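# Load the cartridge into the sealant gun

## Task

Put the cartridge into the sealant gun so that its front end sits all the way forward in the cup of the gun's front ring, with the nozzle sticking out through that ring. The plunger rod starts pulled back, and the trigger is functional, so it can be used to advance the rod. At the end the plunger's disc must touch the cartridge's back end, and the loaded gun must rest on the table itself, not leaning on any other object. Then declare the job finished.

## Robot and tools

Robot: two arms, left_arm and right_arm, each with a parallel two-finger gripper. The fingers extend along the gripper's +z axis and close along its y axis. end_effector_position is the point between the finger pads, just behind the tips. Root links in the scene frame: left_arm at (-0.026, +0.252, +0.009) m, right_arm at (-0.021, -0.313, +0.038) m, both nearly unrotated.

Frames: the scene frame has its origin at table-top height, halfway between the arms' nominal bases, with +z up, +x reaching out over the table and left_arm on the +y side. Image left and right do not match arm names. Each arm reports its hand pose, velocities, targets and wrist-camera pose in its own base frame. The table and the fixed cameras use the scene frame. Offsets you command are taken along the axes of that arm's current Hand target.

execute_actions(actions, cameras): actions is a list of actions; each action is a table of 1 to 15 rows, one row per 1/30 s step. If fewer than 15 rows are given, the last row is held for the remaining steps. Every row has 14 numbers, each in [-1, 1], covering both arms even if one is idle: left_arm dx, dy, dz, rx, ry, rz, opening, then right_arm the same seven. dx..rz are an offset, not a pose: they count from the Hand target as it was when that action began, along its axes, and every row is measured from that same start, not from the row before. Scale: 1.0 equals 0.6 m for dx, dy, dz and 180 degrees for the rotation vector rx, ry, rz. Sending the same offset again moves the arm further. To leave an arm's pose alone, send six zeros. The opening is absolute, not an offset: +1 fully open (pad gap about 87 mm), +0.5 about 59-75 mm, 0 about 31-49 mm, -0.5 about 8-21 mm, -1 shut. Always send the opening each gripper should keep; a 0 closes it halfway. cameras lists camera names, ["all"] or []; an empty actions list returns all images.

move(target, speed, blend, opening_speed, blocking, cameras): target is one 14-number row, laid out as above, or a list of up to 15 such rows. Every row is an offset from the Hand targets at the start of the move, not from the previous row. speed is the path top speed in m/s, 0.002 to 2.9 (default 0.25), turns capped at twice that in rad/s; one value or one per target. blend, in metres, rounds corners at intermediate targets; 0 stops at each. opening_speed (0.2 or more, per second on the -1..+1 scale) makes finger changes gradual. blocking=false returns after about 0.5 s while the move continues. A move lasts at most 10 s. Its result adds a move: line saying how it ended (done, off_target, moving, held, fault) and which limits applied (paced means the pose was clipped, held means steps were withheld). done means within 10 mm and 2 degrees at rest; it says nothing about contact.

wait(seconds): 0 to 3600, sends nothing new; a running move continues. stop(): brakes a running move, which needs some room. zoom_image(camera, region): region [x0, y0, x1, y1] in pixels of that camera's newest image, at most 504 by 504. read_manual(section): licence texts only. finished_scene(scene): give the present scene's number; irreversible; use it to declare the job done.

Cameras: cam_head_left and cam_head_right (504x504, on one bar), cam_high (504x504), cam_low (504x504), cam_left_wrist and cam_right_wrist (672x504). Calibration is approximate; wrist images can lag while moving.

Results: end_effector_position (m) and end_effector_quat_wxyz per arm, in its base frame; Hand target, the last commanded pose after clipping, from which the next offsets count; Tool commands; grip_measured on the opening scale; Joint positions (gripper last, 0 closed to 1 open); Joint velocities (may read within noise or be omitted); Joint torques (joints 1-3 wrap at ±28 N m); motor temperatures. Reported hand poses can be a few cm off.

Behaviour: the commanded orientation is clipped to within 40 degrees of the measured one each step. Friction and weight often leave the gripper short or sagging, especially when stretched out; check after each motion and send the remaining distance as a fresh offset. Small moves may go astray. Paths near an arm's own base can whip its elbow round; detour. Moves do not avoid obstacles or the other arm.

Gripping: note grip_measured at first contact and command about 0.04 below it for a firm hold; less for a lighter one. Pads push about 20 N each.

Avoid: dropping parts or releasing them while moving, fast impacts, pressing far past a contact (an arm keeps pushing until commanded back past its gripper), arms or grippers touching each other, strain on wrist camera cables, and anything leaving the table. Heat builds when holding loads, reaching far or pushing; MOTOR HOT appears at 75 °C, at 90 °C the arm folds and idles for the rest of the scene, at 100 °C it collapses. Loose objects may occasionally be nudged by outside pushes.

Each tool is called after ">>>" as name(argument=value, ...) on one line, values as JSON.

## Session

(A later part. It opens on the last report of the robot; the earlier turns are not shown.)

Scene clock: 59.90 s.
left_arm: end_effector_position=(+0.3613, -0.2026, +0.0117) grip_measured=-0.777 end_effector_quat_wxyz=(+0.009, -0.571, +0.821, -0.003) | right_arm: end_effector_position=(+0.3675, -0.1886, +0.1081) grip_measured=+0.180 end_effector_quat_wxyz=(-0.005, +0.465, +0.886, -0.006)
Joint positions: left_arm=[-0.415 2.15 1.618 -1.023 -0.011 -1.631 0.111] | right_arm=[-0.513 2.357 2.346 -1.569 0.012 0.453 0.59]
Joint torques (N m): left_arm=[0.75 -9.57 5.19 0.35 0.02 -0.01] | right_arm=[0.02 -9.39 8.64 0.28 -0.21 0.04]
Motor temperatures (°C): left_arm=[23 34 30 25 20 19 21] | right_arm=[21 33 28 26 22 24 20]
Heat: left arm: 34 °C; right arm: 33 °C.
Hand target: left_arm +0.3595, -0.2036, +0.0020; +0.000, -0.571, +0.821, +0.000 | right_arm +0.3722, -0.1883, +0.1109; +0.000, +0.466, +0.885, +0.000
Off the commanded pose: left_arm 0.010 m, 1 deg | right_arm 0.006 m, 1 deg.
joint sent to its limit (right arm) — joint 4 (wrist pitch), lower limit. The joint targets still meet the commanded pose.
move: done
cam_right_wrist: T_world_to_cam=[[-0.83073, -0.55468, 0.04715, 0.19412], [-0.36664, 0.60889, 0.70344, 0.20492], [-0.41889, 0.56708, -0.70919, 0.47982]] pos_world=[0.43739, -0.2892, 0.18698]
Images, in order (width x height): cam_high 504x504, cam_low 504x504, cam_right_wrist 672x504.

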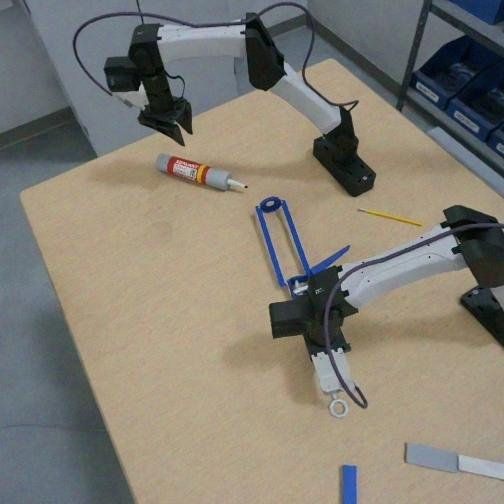

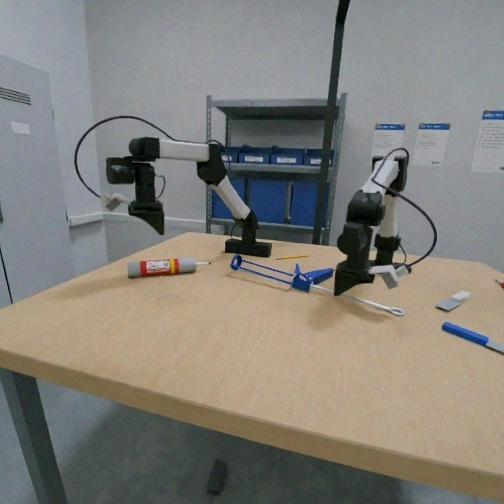

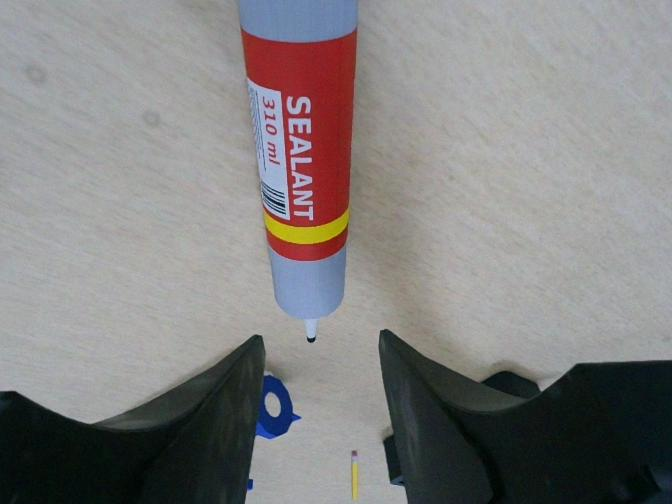

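>>> move(target=[0,0,0,0,0,0,-0.95, 0,0.008,0.145,0,0,0.0115,1], cameras=["cam_right_wrist"], speed=0.2)

Scene clock: 62.40 s.
left_arm: end_effector_position=(+0.3613, -0.2026, +0.0117) grip_measured=-0.777 end_effector_quat_wxyz=(+0.009, -0.571, +0.821, -0.003) | right_arm: end_effector_position=(+0.3715, -0.1894, +0.0219) grip_measured=+1.000 end_effector_quat_wxyz=(-0.008, +0.480, +0.877, -0.006)
Joint positions: left_arm=[-0.415 2.15 1.618 -1.023 -0.011 -1.631 0.111] | right_arm=[-0.513 2.357 2.002 -1.231 0.012 0.488 1]
Joint torques (N m): left_arm=[0.72 -9.59 5.19 0.35 0.03 -0.01] | right_arm=[0.61 -11.22 5.42 0.5 -0.21 0.11]
Heat: left arm: 34 °C; right arm: 34 °C.
Hand target: left_arm +0.3595, -0.2036, +0.0020; +0.000, -0.571, +0.821, +0.000 | right_arm +0.3761, -0.1856, +0.0240; +0.000, +0.482, +0.876, +0.000
Off the commanded pose: left_arm 0.010 m, 1 deg | right_arm 0.006 m, 1 deg.
move: done
cam_right_wrist: T_world_to_cam=[[-0.8494, -0.52533, 0.05054, 0.21353], [-0.34099, 0.61938, 0.70717, 0.25983], [-0.4028, 0.58343, -0.70524, 0.41791]] pos_world=[0.4383, -0.29258, 0.10019]

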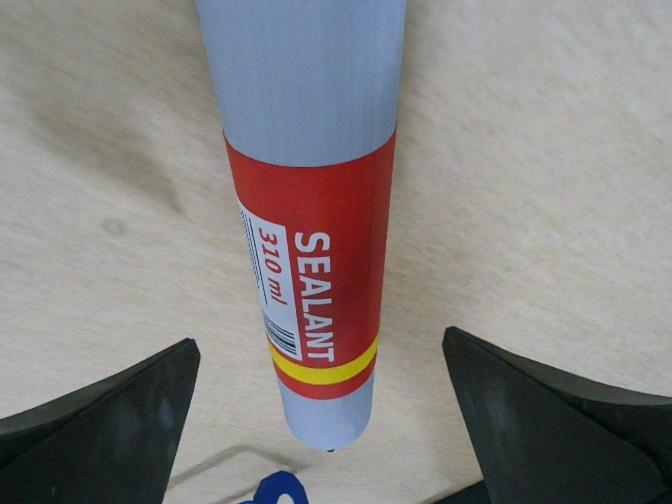

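>>> move(target=[[0,0,0,0,0,0,-0.95, 0.034,-0.002,0,0,0,0,1],[0,0,0,0,0,0,-0.95, 0.034,-0.002,0.068,0,0,0,1]], cameras=["cam_right_wrist"], speed=0.12)

Scene clock: 65.77 s.
left_arm: end_effector_position=(+0.3613, -0.2026, +0.0117) grip_measured=-0.777 end_effector_quat_wxyz=(+0.009, -0.571, +0.821, -0.003) | right_arm: end_effector_position=(+0.3601, -0.1717, -0.0181) grip_measured=+1.000 end_effector_quat_wxyz=(-0.007, +0.479, +0.878, -0.006)
Joint positions: left_arm=[-0.415 2.15 1.618 -1.023 -0.011 -1.631 0.111] | right_arm=[-0.49 2.313 1.763 -1.036 0.012 0.508 1]
Joint torques (N m): left_arm=[0.72 -9.55 5.24 0.34 0.01 -0.02] | right_arm=[0.35 -10.66 5.24 0.5 -0.21 0.12]
Heat: left arm: 34 °C; right arm: 35 °C.
Hand target: left_arm +0.3595, -0.2036, +0.0020; +0.000, -0.571, +0.821, +0.000 | right_arm +0.3641, -0.1690, -0.0168; +0.000, +0.482, +0.876, +0.000
Off the commanded pose: left_arm 0.010 m, 1 deg | right_arm 0.005 m, 1 deg.
move: done
cam_right_wrist: T_world_to_cam=[[-0.84784, -0.52786, 0.05035, 0.21422], [-0.34336, 0.61889, 0.70646, 0.2741], [-0.40406, 0.58168, -0.70596, 0.37482]] pos_world=[0.42719, -0.27459, 0.06019]

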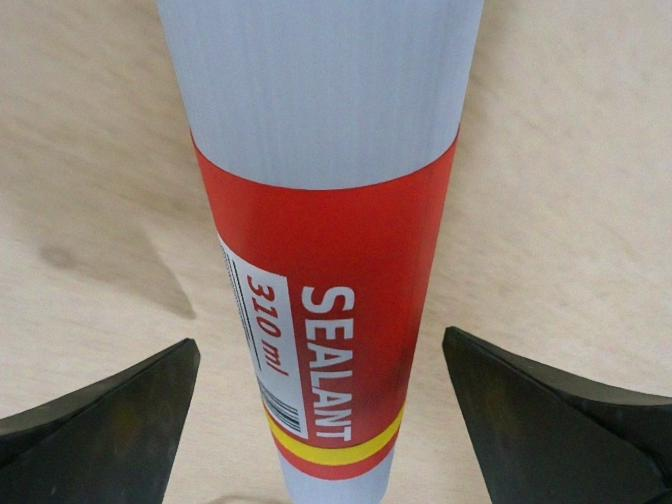

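>>> move(target=[0,0,0,0,0,0,-0.95, 0,-0.014,0,0,0,0,0.5], cameras=["cam_right_wrist"], speed=0.1, opening_speed=1)

Scene clock: 67.37 s.
left_arm: end_effector_position=(+0.3613, -0.2026, +0.0117) grip_measured=-0.777 end_effector_quat_wxyz=(+0.009, -0.571, +0.821, -0.003) | right_arm: end_effector_position=(+0.3540, -0.1702, -0.0243) grip_measured=+0.501 end_effector_quat_wxyz=(-0.015, +0.480, +0.877, -0.006)
Joint positions: left_arm=[-0.415 2.15 1.618 -1.023 -0.011 -1.631 0.111] | right_arm=[-0.494 2.313 1.734 -1.023 0.012 0.508 0.75]
Joint torques (N m): left_arm=[0.72 -9.59 5.16 0.35 0.01 -0.01] | right_arm=[-0.87 -12.03 5.16 0.48 -0.21 -0.07]
Heat: left arm: 35 °C; right arm: 35 °C.
Hand target: left_arm +0.3595, -0.2036, +0.0020; +0.000, -0.571, +0.821, +0.000 | right_arm +0.3570, -0.1736, -0.0168; +0.000, +0.482, +0.876, +0.000
Off the commanded pose: left_arm 0.010 m, 1 deg | right_arm 0.009 m, 2 deg.
move: done
cam_right_wrist: T_world_to_cam=[[-0.84911, -0.52501, 0.05817, 0.21131], [-0.3312, 0.61495, 0.71564, 0.27067], [-0.41149, 0.58839, -0.69604, 0.37111]] pos_world=[0.42178, -0.27387, 0.05232]

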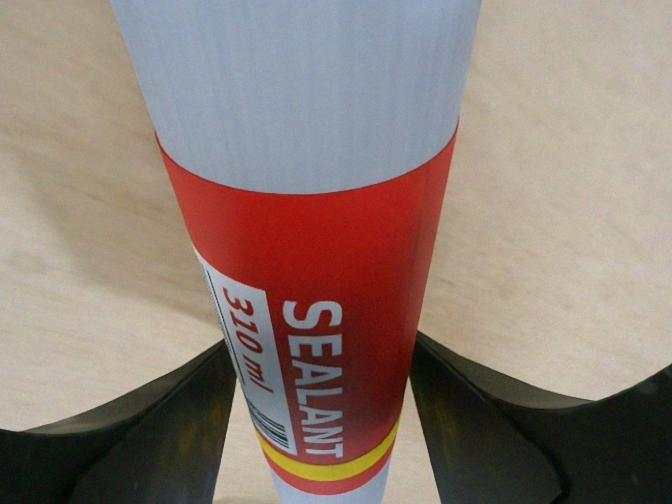

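>>> move(target=[0,0,0,0,0,0,-0.95, 0,0,0,0,0,0,-0.1], cameras=["cam_right_wrist"], opening_speed=0.6)

Scene clock: 68.93 s.
left_arm: end_effector_position=(+0.3613, -0.2026, +0.0117) grip_measured=-0.777 end_effector_quat_wxyz=(+0.009, -0.571, +0.821, -0.003) | right_arm: end_effector_position=(+0.3541, -0.1700, -0.0243) grip_measured=+0.312 end_effector_quat_wxyz=(-0.015, +0.480, +0.877, -0.006)
Joint positions: left_arm=[-0.415 2.15 1.618 -1.023 -0.011 -1.631 0.111] | right_arm=[-0.494 2.313 1.734 -1.023 0.011 0.508 0.656]
Joint torques (N m): left_arm=[0.76 -9.51 5.14 0.35 0.02 -0.02] | right_arm=[-0.79 -12.03 5.18 0.47 -0.2 -0.06]
Heat: left arm: 35 °C; right arm: 36 °C.
Hand target: left_arm +0.3595, -0.2036, +0.0020; +0.000, -0.571, +0.821, +0.000 | right_arm +0.3570, -0.1735, -0.0168; +0.000, +0.482, +0.876, +0.000
Off the commanded pose: left_arm 0.010 m, 1 deg | right_arm 0.009 m, 2 deg.
move: done
cam_right_wrist: T_world_to_cam=[[-0.84913, -0.52505, 0.05744, 0.21135], [-0.33148, 0.61442, 0.71597, 0.27062], [-0.41121, 0.58891, -0.69576, 0.37113]] pos_world=[0.42178, -0.27387, 0.05232]

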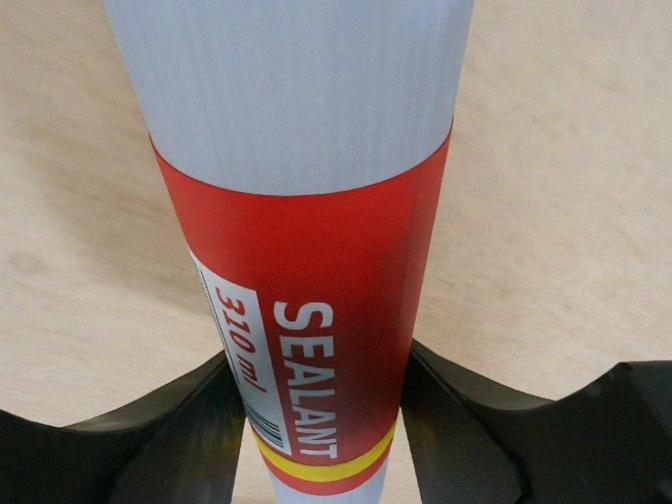

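>>> move(target=[0,0,0,0,0,0,-0.95, 0,0,-0.12,0,0,0,-0.1], cameras=["cam_right_wrist","cam_low"], speed=0.12)

Scene clock: 73.93 s.
left_arm: end_effector_position=(+0.3613, -0.2026, +0.0117) grip_measured=-0.777 end_effector_quat_wxyz=(+0.009, -0.571, +0.821, -0.003) | right_arm: end_effector_position=(+0.3468, -0.1661, +0.0226) grip_measured=+0.312 end_effector_quat_wxyz=(-0.041, +0.480, +0.876, -0.006)
Joint positions: left_arm=[-0.415 2.15 1.618 -1.023 -0.011 -1.631 0.111] | right_arm=[-0.494 2.283 1.864 -1.234 0.011 0.508 0.656]
Joint torques (N m): left_arm=[0.7 -9.58 5.18 0.34 0.03 -0.01] | right_arm=[-0.76 -15.04 9.73 0 -0.2 -0.06]
Motor temperatures (°C): left_arm=[23 35 30 25 20 19 21] | right_arm=[21 38 27 26 22 24 20]
Heat: left arm: 35 °C; right arm: 38 °C.
Hand target: left_arm +0.3595, -0.2036, +0.0020; +0.000, -0.571, +0.821, +0.000 | right_arm +0.3571, -0.1735, +0.0552; +0.000, +0.482, +0.876, +0.000
Off the commanded pose: left_arm 0.010 m, 1 deg | right_arm 0.035 m, 5 deg.
move: off_target (right_arm)
cam_right_wrist: T_world_to_cam=[[-0.84597, -0.52675, 0.08288, 0.20261], [-0.29856, 0.5967, 0.74486, 0.21715], [-0.44181, 0.60538, -0.66206, 0.41093]] pos_world=[0.41779, -0.27162, 0.09352]
Images, in order (width x height): cam_low 504x504, cam_right_wrist 672x504.

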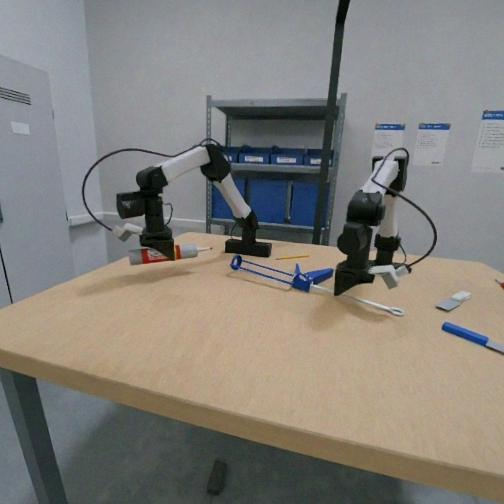

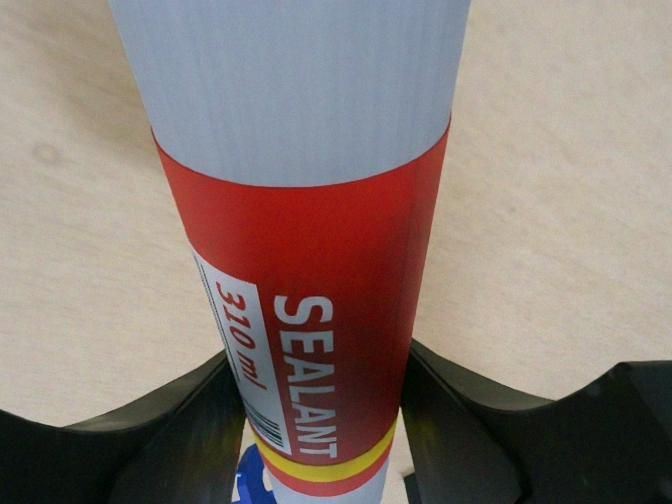

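>>> move(target=[0,0,0,0,0,0,-0.95, 0,0,-0.17,0,0,0,-0.1], cameras=["cam_right_wrist","cam_low","cam_high"], speed=0.15)

Scene clock: 75.77 s.
left_arm: end_effector_position=(+0.3613, -0.2026, +0.0117) grip_measured=-0.777 end_effector_quat_wxyz=(+0.009, -0.571, +0.821, -0.003) | right_arm: end_effector_position=(+0.3535, -0.1709, +0.1198) grip_measured=+0.312 end_effector_quat_wxyz=(-0.013, +0.481, +0.876, -0.006)
Joint positions: left_arm=[-0.415 2.15 1.618 -1.023 -0.011 -1.631 0.111] | right_arm=[-0.497 2.261 2.227 -1.562 0.011 0.508 0.656]
Joint torques (N m): left_arm=[0.77 -9.54 5.11 0.35 0.02 -0.01] | right_arm=[-0.62 -15.73 9.8 0.17 -0.23 -0.05]
Heat: left arm: 35 °C; right arm: 39 °C.
Hand target: left_arm +0.3595, -0.2036, +0.0020; +0.000, -0.571, +0.821, +0.000 | right_arm +0.3571, -0.1734, +0.1572; +0.000, +0.482, +0.876, +0.000
Off the commanded pose: left_arm 0.010 m, 1 deg | right_arm 0.038 m, 2 deg.
joint sent to its limit (right arm) — joint 4 (wrist pitch), lower limit. The joint targets are off in orientation, not in position.
move: off_target (right_arm)
cam_right_wrist: T_world_to_cam=[[-0.85076, -0.52266, 0.05511, 0.20341], [-0.33274, 0.61682, 0.71331, 0.16891], [-0.40681, 0.58852, -0.69868, 0.47033]] pos_world=[0.4206, -0.27467, 0.19691]
Images, in order (width x height): cam_high 504x504, cam_low 504x504, cam_right_wrist 672x504.

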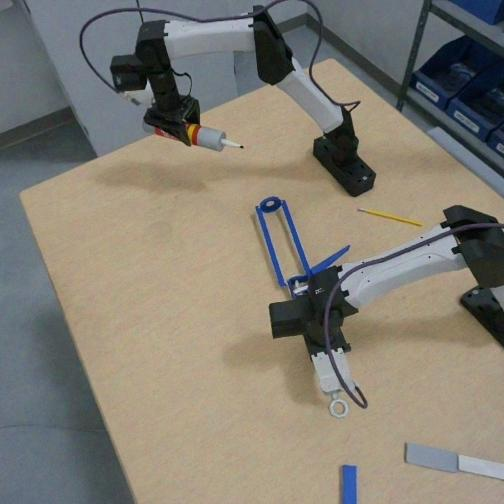

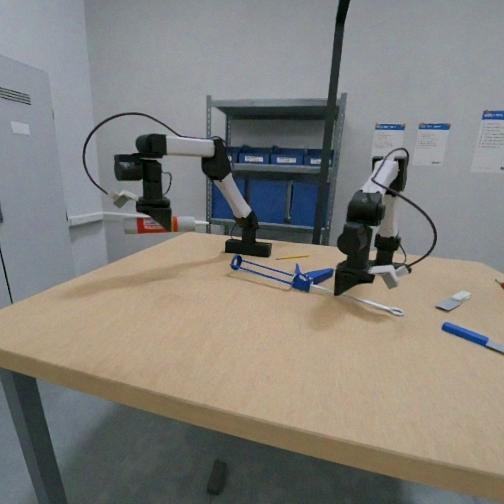

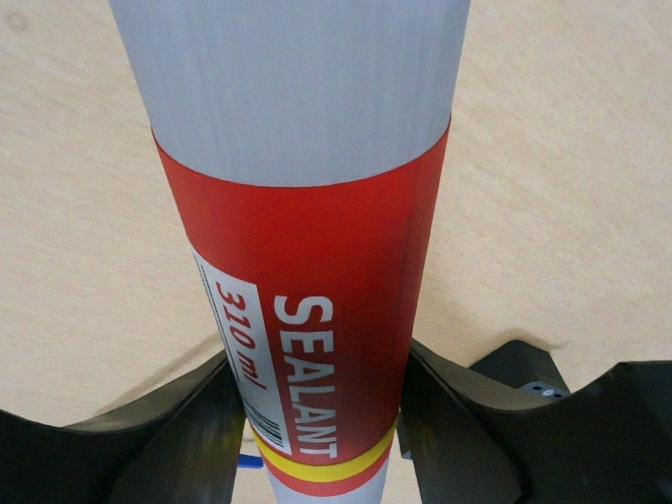

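>>> move(target=[[0,0,0,0,0,0,-0.95, 0.3045,0.12,0.0,0,0,-0.3756,-0.1],[0,0,0,0,0,0,-0.95, 0.603,0.2723,0.0,0,0,-0.7167,-0.1]], cameras=["cam_right_wrist","cam_head_left","cam_high","cam_low"], speed=0.2, blend=[0.04,0])

Scene clock: 82.47 s.
left_arm: end_effector_position=(+0.3613, -0.2026, +0.0117) grip_measured=-0.777 end_effector_quat_wxyz=(+0.009, -0.571, +0.821, -0.003) | right_arm: end_effector_position=(+0.2998, +0.1991, +0.1485) grip_measured=+0.312 end_effector_quat_wxyz=(-0.004, -0.538, +0.843, -0.005)
Joint positions: left_arm=[-0.415 2.15 1.618 -1.023 -0.011 -1.631 0.111] | right_arm=[0.645 2.094 2.076 -1.56 0.009 -0.491 0.656]
Joint torques (N m): left_arm=[0.72 -9.58 5.22 0.36 0.02 -0.01] | right_arm=[-0.51 -8.88 5.67 0.33 -0.14 0.09]
Heat: left arm: 36 °C; right arm: 40 °C.
Hand target: left_arm +0.3595, -0.2036, +0.0020; +0.000, -0.571, +0.821, +0.000 | right_arm +0.3001, +0.1968, +0.1489; -0.004, -0.532, +0.847, -0.006 (not the last commanded pose)
Off the commanded pose: left_arm 0.010 m, 1 deg | right_arm 0.022 m, 6 deg.
move: held (right_arm; a check stopped the path); path passed 1 of 2 targets; limits=held
pose unreachable (right arm): on one or more control steps of this call, first in action 0 (counted from 0), this arm could not follow its commanded pose, so it was not sent that pose on those steps. It may still have moved: this result reports where it is.
cause: moving toward the commanded pose would bring a part of the arm too close to another arm (this arm's wrist camera and the left arm's forearm (the part past joint 3), 10 mm apart when this arm was first held).
cam_right_wrist: T_world_to_cam=[[0.89971, -0.43495, 0.03651, -0.18998], [-0.32952, -0.622, 0.71031, 0.14853], [-0.28624, -0.6511, -0.70295, 0.46205]] pos_world=[0.35213, 0.3106, 0.22623]
Images, in order (width x height): cam_head_left 504x504, cam_high 504x504, cam_low 504x504, cam_right_wrist 672x504.

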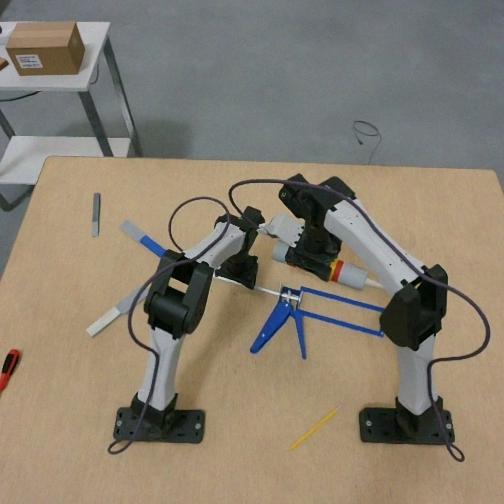

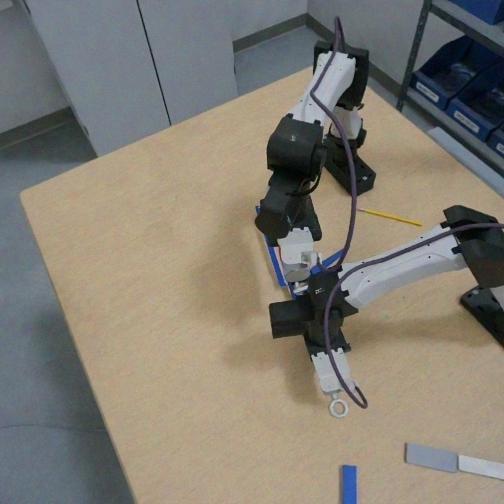

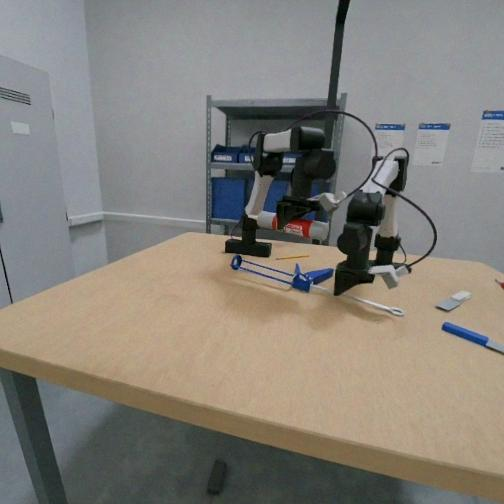

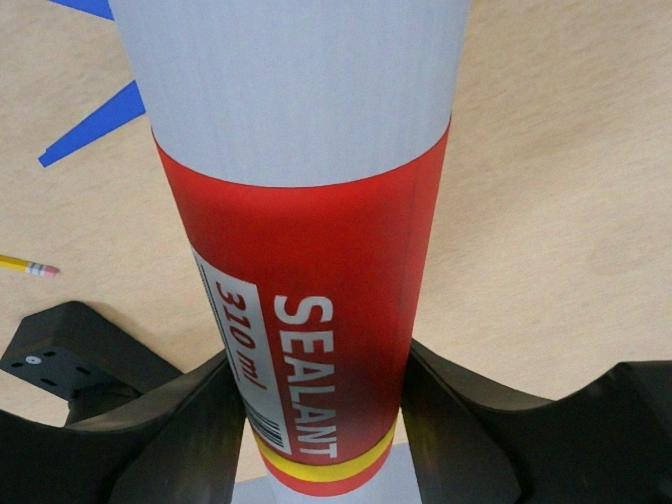

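>>> move(target=[0,0,0,0,0,0,-0.95, 0.15,-0.0165,0,0,0,-0.03,-0.1], cameras=["cam_right_wrist","cam_left_wrist","cam_head_left"], speed=0.15)

Scene clock: 85.00 s.
left_arm: end_effector_position=(+0.3612, -0.2029, +0.0117) grip_measured=-0.777 end_effector_quat_wxyz=(+0.007, -0.571, +0.821, -0.005) | right_arm: end_effector_position=(+0.2685, +0.1153, +0.1346) grip_measured=+0.312 end_effector_quat_wxyz=(-0.033, -0.570, +0.821, +0.002)
Joint positions: left_arm=[-0.414 2.15 1.617 -1.022 -0.006 -1.63 0.111] | right_arm=[0.501 1.827 1.636 -1.446 0.003 -0.712 0.656]
Joint torques (N m): left_arm=[0.55 -9.61 5.24 0.33 -0.04 -0.02] | right_arm=[-0.65 -11.56 6.08 0.27 -0.07 -0.14]
Heat: left arm: 36 °C; right arm: 40 °C.
Hand target: left_arm +0.3594, -0.2036, +0.0021; +0.000, -0.571, +0.821, +0.000 | right_arm +0.2700, +0.1114, +0.1502; -0.004, -0.571, +0.821, -0.006
Off the commanded pose: left_arm 0.010 m, 1 deg | right_arm 0.016 m, 3 deg.
move: off_target (right_arm)
cam_left_wrist: T_world_to_cam=[[0.9246, -0.38032, 0.02177, -0.40933], [-0.24098, -0.53969, 0.80664, -0.0192], [-0.29503, -0.75106, -0.59065, 0.10476]] pos_world=[0.40474, -0.08736, 0.08627]
cam_right_wrist: T_world_to_cam=[[0.93124, -0.36432, -0.00766, -0.20839], [-0.24028, -0.62972, 0.73873, 0.06901], [-0.27396, -0.6861, -0.67396, 0.38565]] pos_world=[0.31629, 0.23213, 0.20734]
Images, in order (width x height): cam_head_left 504x504, cam_left_wrist 672x504, cam_right_wrist 672x504.

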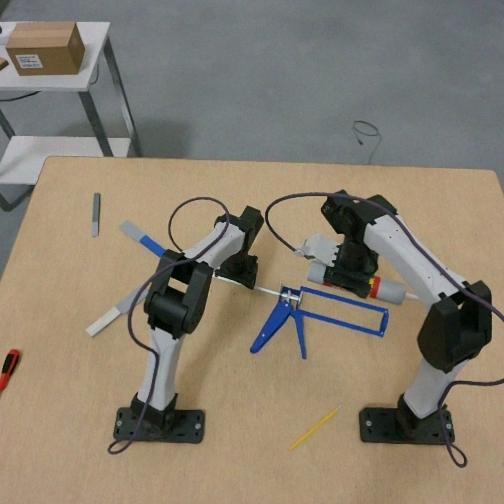

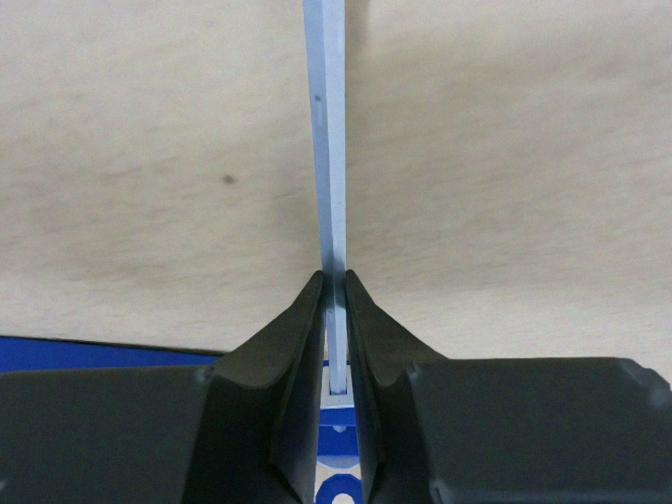

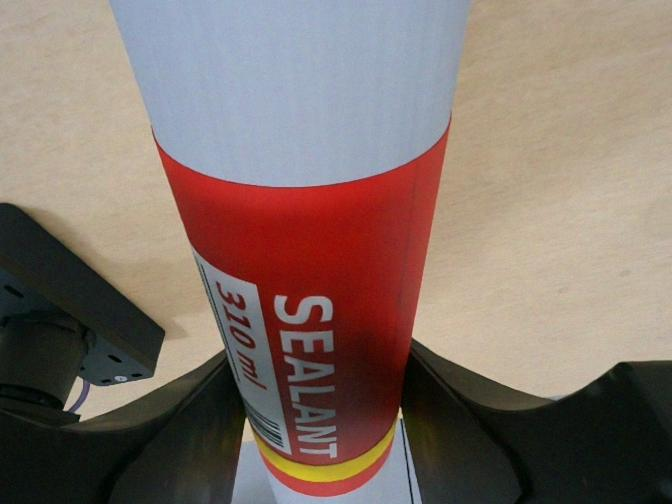

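>>> move(target=[[0,0,0,0,0,0,0, 0,0,0,0,0,0,-0.1],[0,0,-0.06,0,0,0,0, 0,0,0,0,0,0,-0.1],[-0.13,0,-0.06,0,0,0,0, 0,0,0,0,0,0,-0.1]], cameras=["cam_left_wrist"], speed=0.2)

Scene clock: 89.17 s.
left_arm: end_effector_position=(+0.3812, -0.1295, +0.0285) grip_measured=+0.000 end_effector_quat_wxyz=(-0.004, -0.572, +0.820, +0.009) | right_arm: end_effector_position=(+0.2685, +0.1153, +0.1345) grip_measured=+0.312 end_effector_quat_wxyz=(-0.033, -0.570, +0.821, +0.002)
Joint positions: left_arm=[-0.227 2.15 1.685 -1.125 -0.006 -1.445 0.5] | right_arm=[0.501 1.827 1.636 -1.446 0.003 -0.713 0.656]
Joint torques (N m): left_arm=[0.98 -12.19 8.72 0.02 -0.03 0.05] | right_arm=[-0.66 -11.58 6.02 0.27 -0.07 -0.11]
Heat: left arm: 37 °C; right arm: 39 °C.
Hand target: left_arm +0.3866, -0.1304, +0.0381; +0.000, -0.571, +0.821, +0.000 | right_arm +0.2699, +0.1113, +0.1501; -0.004, -0.571, +0.821, -0.006
Off the commanded pose: left_arm 0.011 m, 1 deg | right_arm 0.016 m, 3 deg.
move: off_target (left_arm)
cam_left_wrist: T_world_to_cam=[[0.92546, -0.37863, -0.01304, -0.39941], [-0.21313, -0.54879, 0.80834, -0.00013], [-0.31322, -0.7453, -0.58858, 0.18334]] pos_world=[0.42703, -0.01466, 0.1028]

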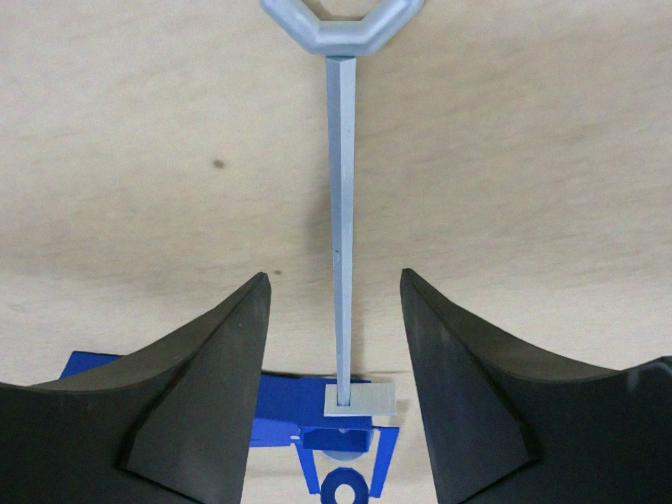

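>>> execute_actions(actions=[])

Scene clock: 91.53 s.
left_arm: end_effector_position=(+0.3811, -0.1295, +0.0285) grip_measured=+0.000 end_effector_quat_wxyz=(-0.004, -0.572, +0.820, +0.009) | right_arm: end_effector_position=(+0.2685, +0.1153, +0.1345) grip_measured=+0.312 end_effector_quat_wxyz=(-0.033, -0.570, +0.821, +0.002)
Joint positions: left_arm=[-0.227 2.15 1.685 -1.125 -0.006 -1.445 0.5] | right_arm=[0.501 1.827 1.636 -1.446 0.003 -0.713 0.656]
Joint velocities: within noise
Joint torques (N m): left_arm=[0.98 -12.18 8.72 0.03 -0.03 0.04] | right_arm=[-0.64 -11.58 6.04 0.26 -0.07 -0.11]
Motor temperatures (°C): left_arm=[23 37 31 25 20 19 21] | right_arm=[21 39 28 26 22 24 20]
Heat: left arm: 37 °C; right arm: 39 °C.
Hand target: left_arm +0.3866, -0.1304, +0.0381; +0.000, -0.571, +0.821, +0.000 | right_arm +0.2699, +0.1113, +0.1501; -0.004, -0.571, +0.821, -0.006
Tool commands: left_gripper/opening=+0.0 right_gripper/opening=-0.1
Off the commanded pose: left_arm 0.011 m, 1 deg | right_arm 0.016 m, 3 deg.
camera_calibration:
cam_left_wrist: T_world_to_cam=[[0.92531, -0.37898, -0.01344, -0.39931], [-0.21302, -0.54876, 0.80838, -0.00018], [-0.31373, -0.74514, -0.5885, 0.18355]] pos_world=[0.42703, -0.01466, 0.10281]
cam_right_wrist: T_world_to_cam=[[0.93152, -0.36361, -0.00768, -0.20864], [-0.23978, -0.6299, 0.73874, 0.06897], [-0.27345, -0.6863, -0.67395, 0.38547]] pos_world=[0.31629, 0.23213, 0.20724]

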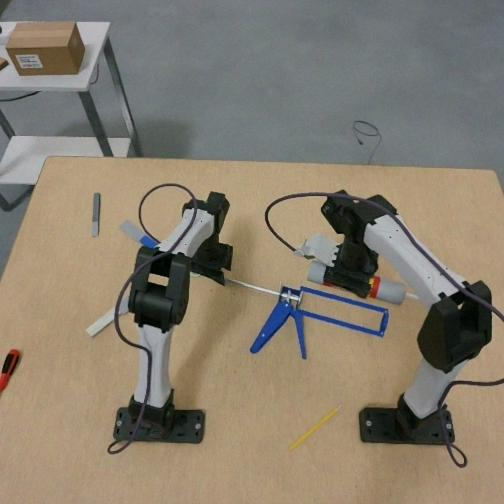

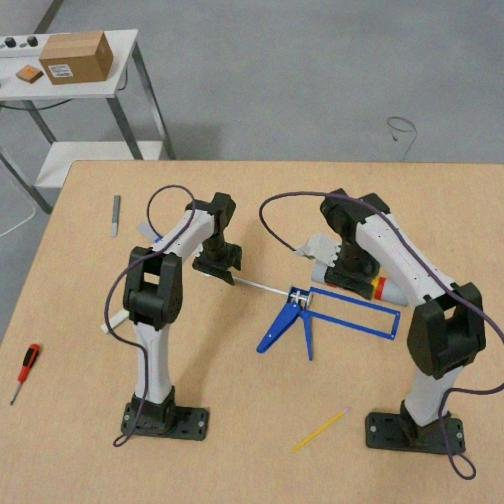

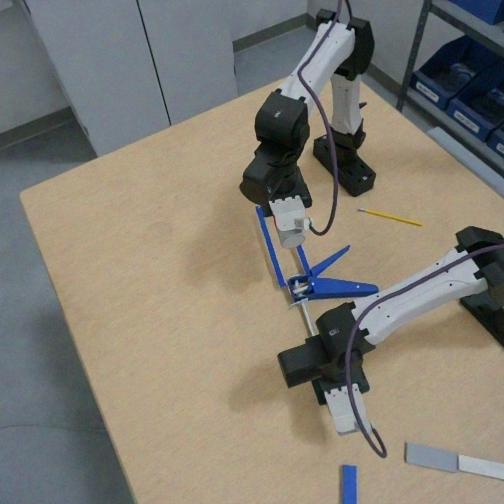

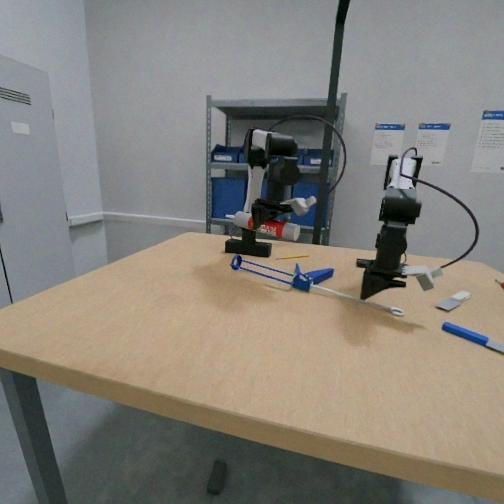

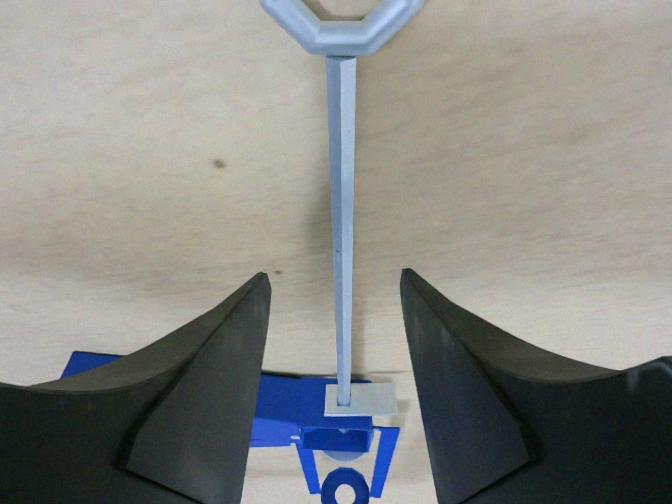

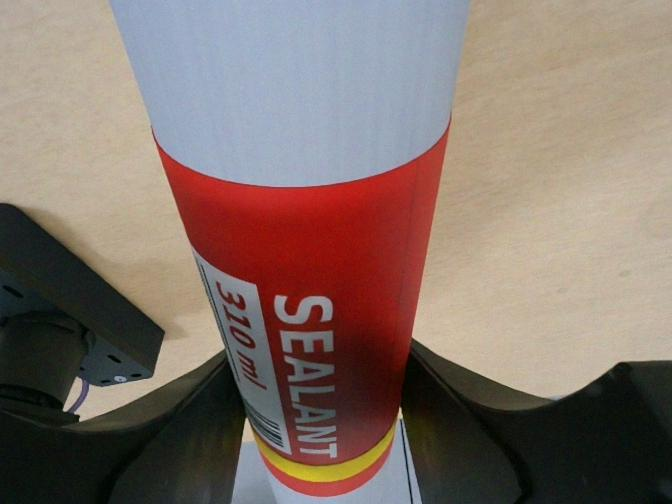

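>>> move(target=[[0,0,0.06,0,0,0,0,0,0,0,0,0,0,-0.1],[0,0,0.06,0,0,0,-0.95,0,0,0,0,0,0,-0.1]], speed=0.12, cameras=["cam_left_wrist"])

Scene clock: 93.50 s.
left_arm: end_effector_position=(+0.3880, -0.1311, +0.0118) grip_measured=-0.781 end_effector_quat_wxyz=(+0.008, -0.570, +0.822, -0.004) | right_arm: end_effector_position=(+0.2685, +0.1153, +0.1345) grip_measured=+0.312 end_effector_quat_wxyz=(-0.033, -0.570, +0.821, +0.002)
Joint positions: left_arm=[-0.227 2.161 1.635 -1.028 -0.006 -1.44 0.109] | right_arm=[0.501 1.827 1.636 -1.446 0.003 -0.713 0.656]
Joint torques (N m): left_arm=[0.96 -9.81 5.18 0.37 -0.04 -0.01] | right_arm=[-0.66 -11.59 6.02 0.27 -0.08 -0.11]
Heat: left arm: 37 °C; right arm: 39 °C.
Hand target: left_arm +0.3866, -0.1304, +0.0020; +0.000, -0.571, +0.821, +0.000 | right_arm +0.2699, +0.1113, +0.1501; -0.004, -0.571, +0.821, -0.006
Off the commanded pose: left_arm 0.010 m, 1 deg | right_arm 0.016 m, 3 deg.
move: done
cam_left_wrist: T_world_to_cam=[[0.92342, -0.38319, 0.02156, -0.40672], [-0.2434, -0.54126, 0.80486, 0.02676], [-0.29674, -0.74847, -0.59308, 0.16768]] pos_world=[0.43185, -0.01586, 0.08668]

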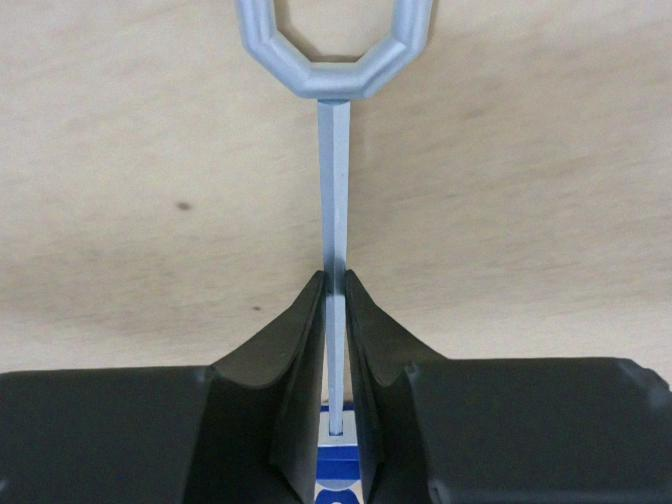

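>>> move(target=[0,0,0,0,0,0,-0.95,-0.188,0.0147,0,0,-0.105,-0.01,-0.1], speed=0.15, cameras=["all"])

Scene clock: 96.87 s.
left_arm: end_effector_position=(+0.3880, -0.1311, +0.0118) grip_measured=-0.781 end_effector_quat_wxyz=(+0.008, -0.570, +0.822, -0.004) | right_arm: end_effector_position=(+0.2901, +0.2049, +0.1371) grip_measured=+0.312 end_effector_quat_wxyz=(+0.097, -0.579, +0.806, +0.077)
Joint positions: left_arm=[-0.227 2.161 1.635 -1.028 -0.006 -1.44 0.109] | right_arm=[0.606 1.835 1.681 -1.224 -0.156 -0.625 0.656]
Joint torques (N m): left_arm=[1.01 -9.72 5.16 0.35 -0.02 -0.04] | right_arm=[0.49 -7.01 10.51 1.11 -0.47 0.11]
Heat: left arm: 37 °C; right arm: 39 °C.
Hand target: left_arm +0.3865, -0.1304, +0.0020; +0.000, -0.571, +0.821, +0.000 | right_arm +0.3008, +0.2203, +0.1485; +0.130, -0.577, +0.801, +0.088
Off the commanded pose: left_arm 0.010 m, 1 deg | right_arm 0.022 m, 4 deg.
move: off_target (right_arm)
cam_left_wrist: T_world_to_cam=[[0.92328, -0.38353, 0.02152, -0.40675], [-0.24356, -0.54117, 0.80486, 0.02686], [-0.29704, -0.74836, -0.59307, 0.16784]] pos_world=[0.43195, -0.01586, 0.08668]
cam_right_wrist: T_world_to_cam=[[0.94031, -0.33997, 0.01529, -0.20668], [-0.30033, -0.80787, 0.5071, 0.21444], [-0.16004, -0.48143, -0.86175, 0.40545]] pos_world=[0.32363, 0.29817, 0.24381]

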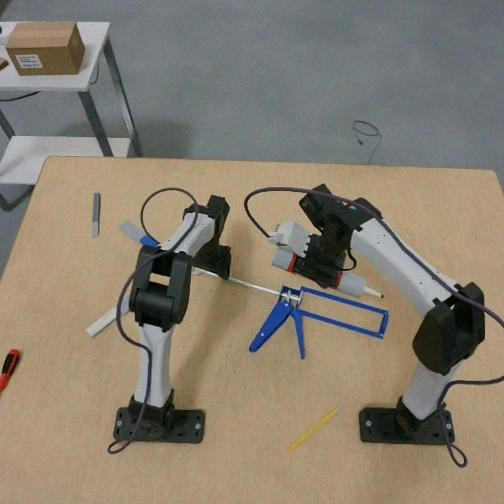

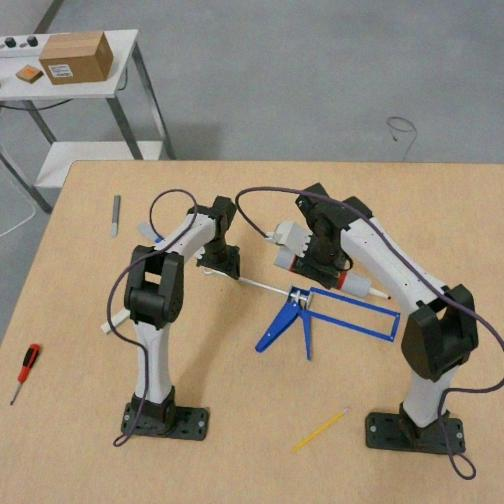

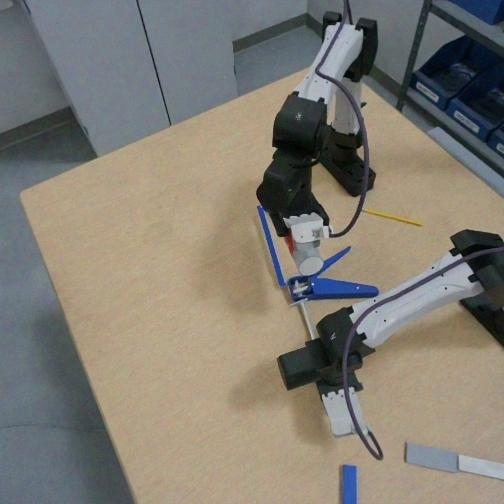

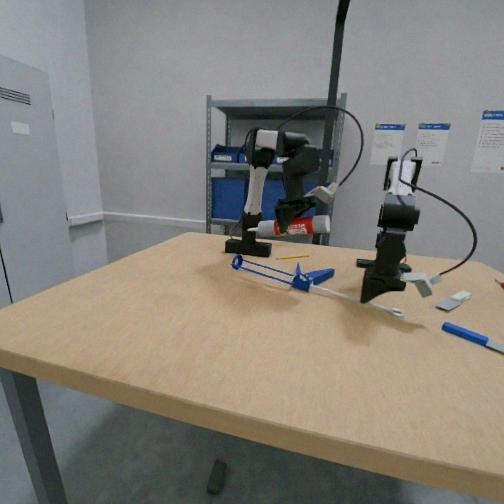

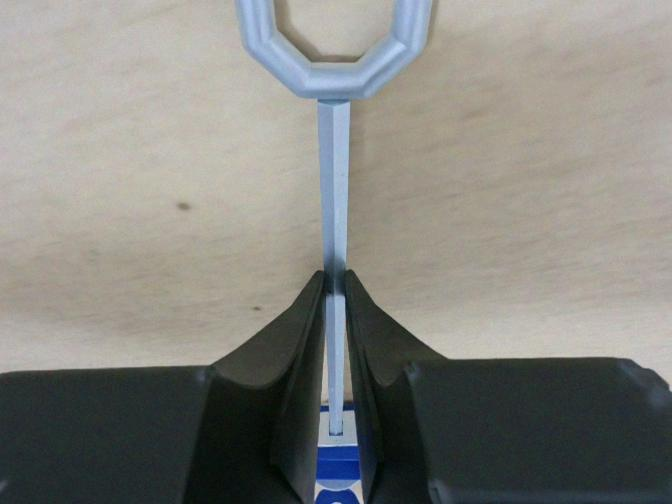

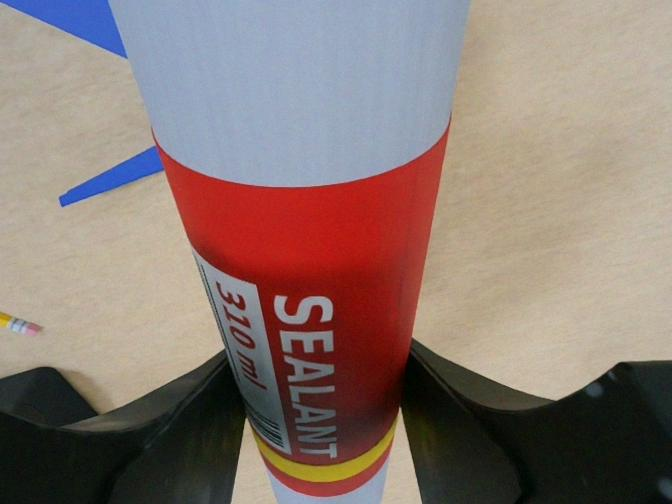

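>>> zoom_image(camera="cam_head_left", region=[250, 220, 420, 370])

>>> zoom_image(camera="cam_low", region=[210, 200, 350, 310])

Scaled by 2.965 from the camera's image (finer frame: 720x720).

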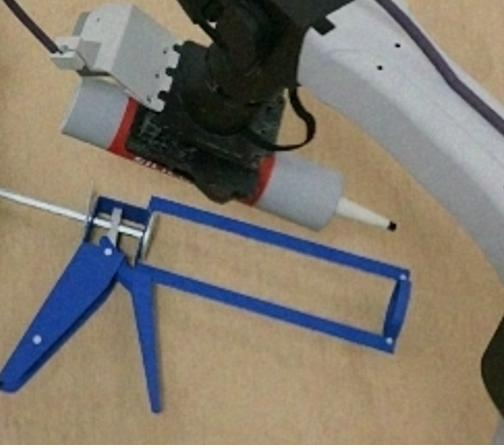

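Scaled by 3.600 from the camera's image (finer frame: 720x720).

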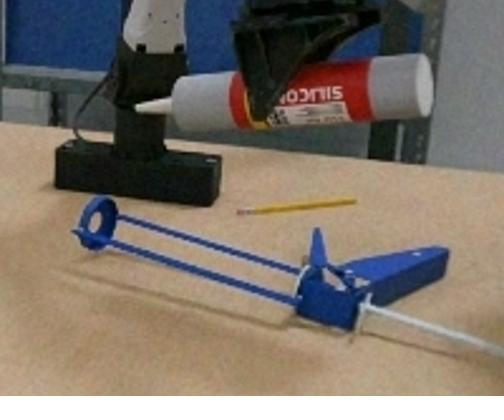

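>>> move(target=[0,0,0,0,0,0,-0.95,0.0387,0.0011,0.1186,0,-0.022,0,-0.1], speed=0.12, cameras=["cam_head_left","cam_low","cam_right_wrist","cam_high"])

>>> zoom_image(camera="cam_head_left", region=[250, 220, 420, 370])

>>> zoom_image(camera="cam_low", region=[210, 200, 350, 310])

Scene clock: 101.37 s.
left_arm: end_effector_position=(+0.3880, -0.1311, +0.0118) grip_measured=-0.781 end_effector_quat_wxyz=(+0.008, -0.570, +0.822, -0.004) | right_arm: end_effector_position=(+0.2927, +0.2117, +0.0585) grip_measured=+0.312 end_effector_quat_wxyz=(+0.120, -0.576, +0.803, +0.096)
Joint positions: left_arm=[-0.227 2.161 1.635 -1.028 -0.006 -1.44 0.109] | right_arm=[0.597 1.835 1.363 -0.859 -0.198 -0.625 0.656]
Joint torques (N m): left_arm=[0.94 -9.74 5.19 0.34 -0.04 -0.01] | right_arm=[-0.59 -10.5 6.68 1.28 -0.52 0]
Heat: left arm: 37 °C; right arm: 38 °C.
Hand target: left_arm +0.3865, -0.1304, +0.0020; +0.000, -0.571, +0.821, +0.000 | right_arm +0.3009, +0.2203, +0.0736; +0.158, -0.574, +0.796, +0.108
Off the commanded pose: left_arm 0.010 m, 1 deg | right_arm 0.019 m, 5 deg.
move: off_target (right_arm)
cam_right_wrist: T_world_to_cam=[[0.94004, -0.34093, 0.00956, -0.20491], [-0.30803, -0.83661, 0.45298, 0.27209], [-0.14644, -0.42877, -0.89147, 0.32806]] pos_world=[0.32448, 0.29844, 0.17117]
Images, in order (width x height): cam_head_left 504x504, cam_high 504x504, cam_low 504x504, cam_right_wrist 672x504.

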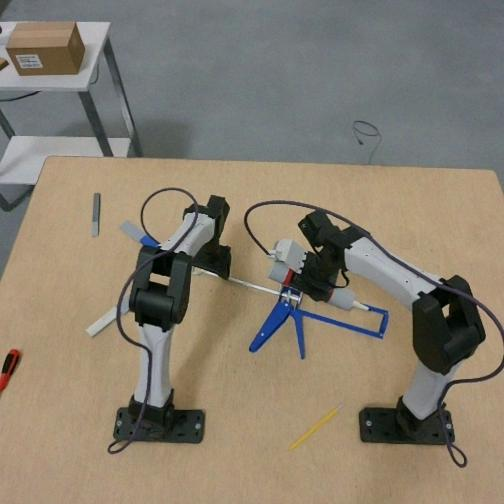

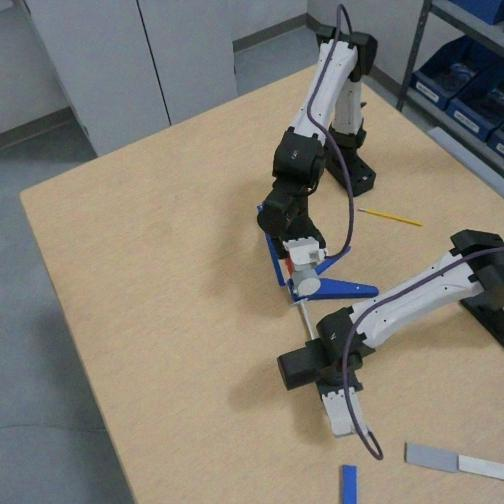

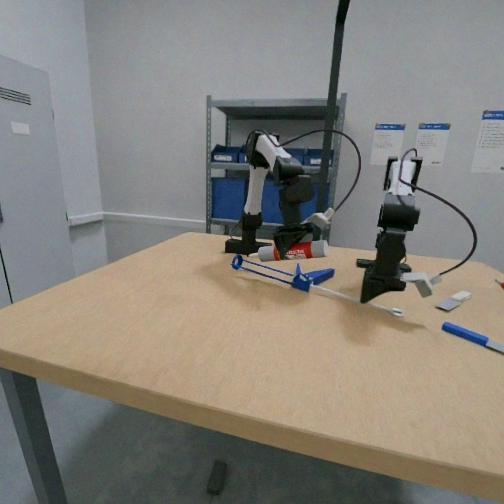

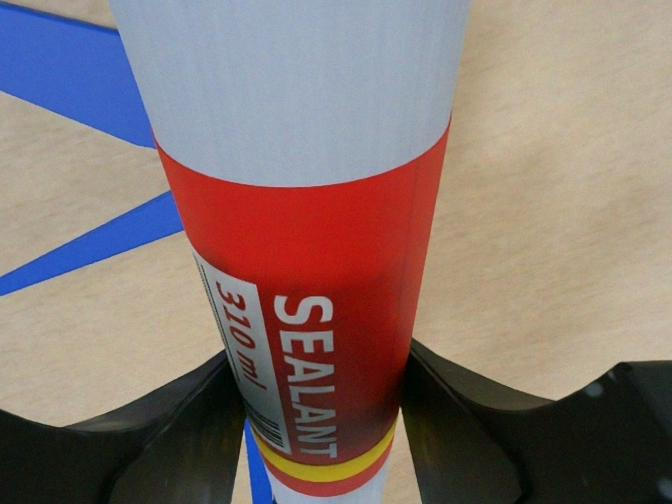

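Scaled by 2.965 from the camera's image (finer frame: 720x720).

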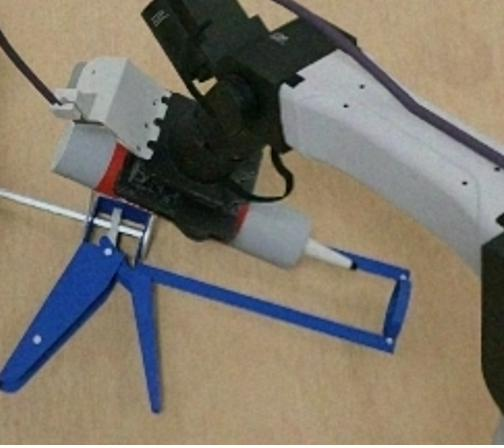

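Scaled by 3.600 from the camera's image (finer frame: 720x720).

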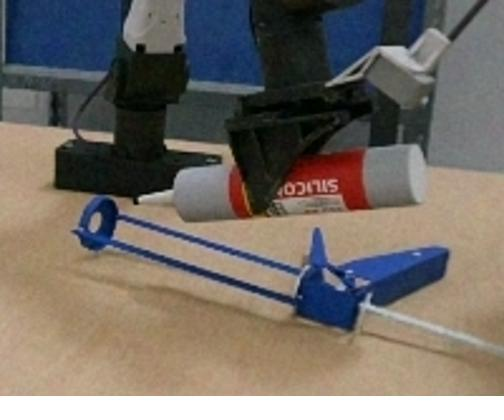

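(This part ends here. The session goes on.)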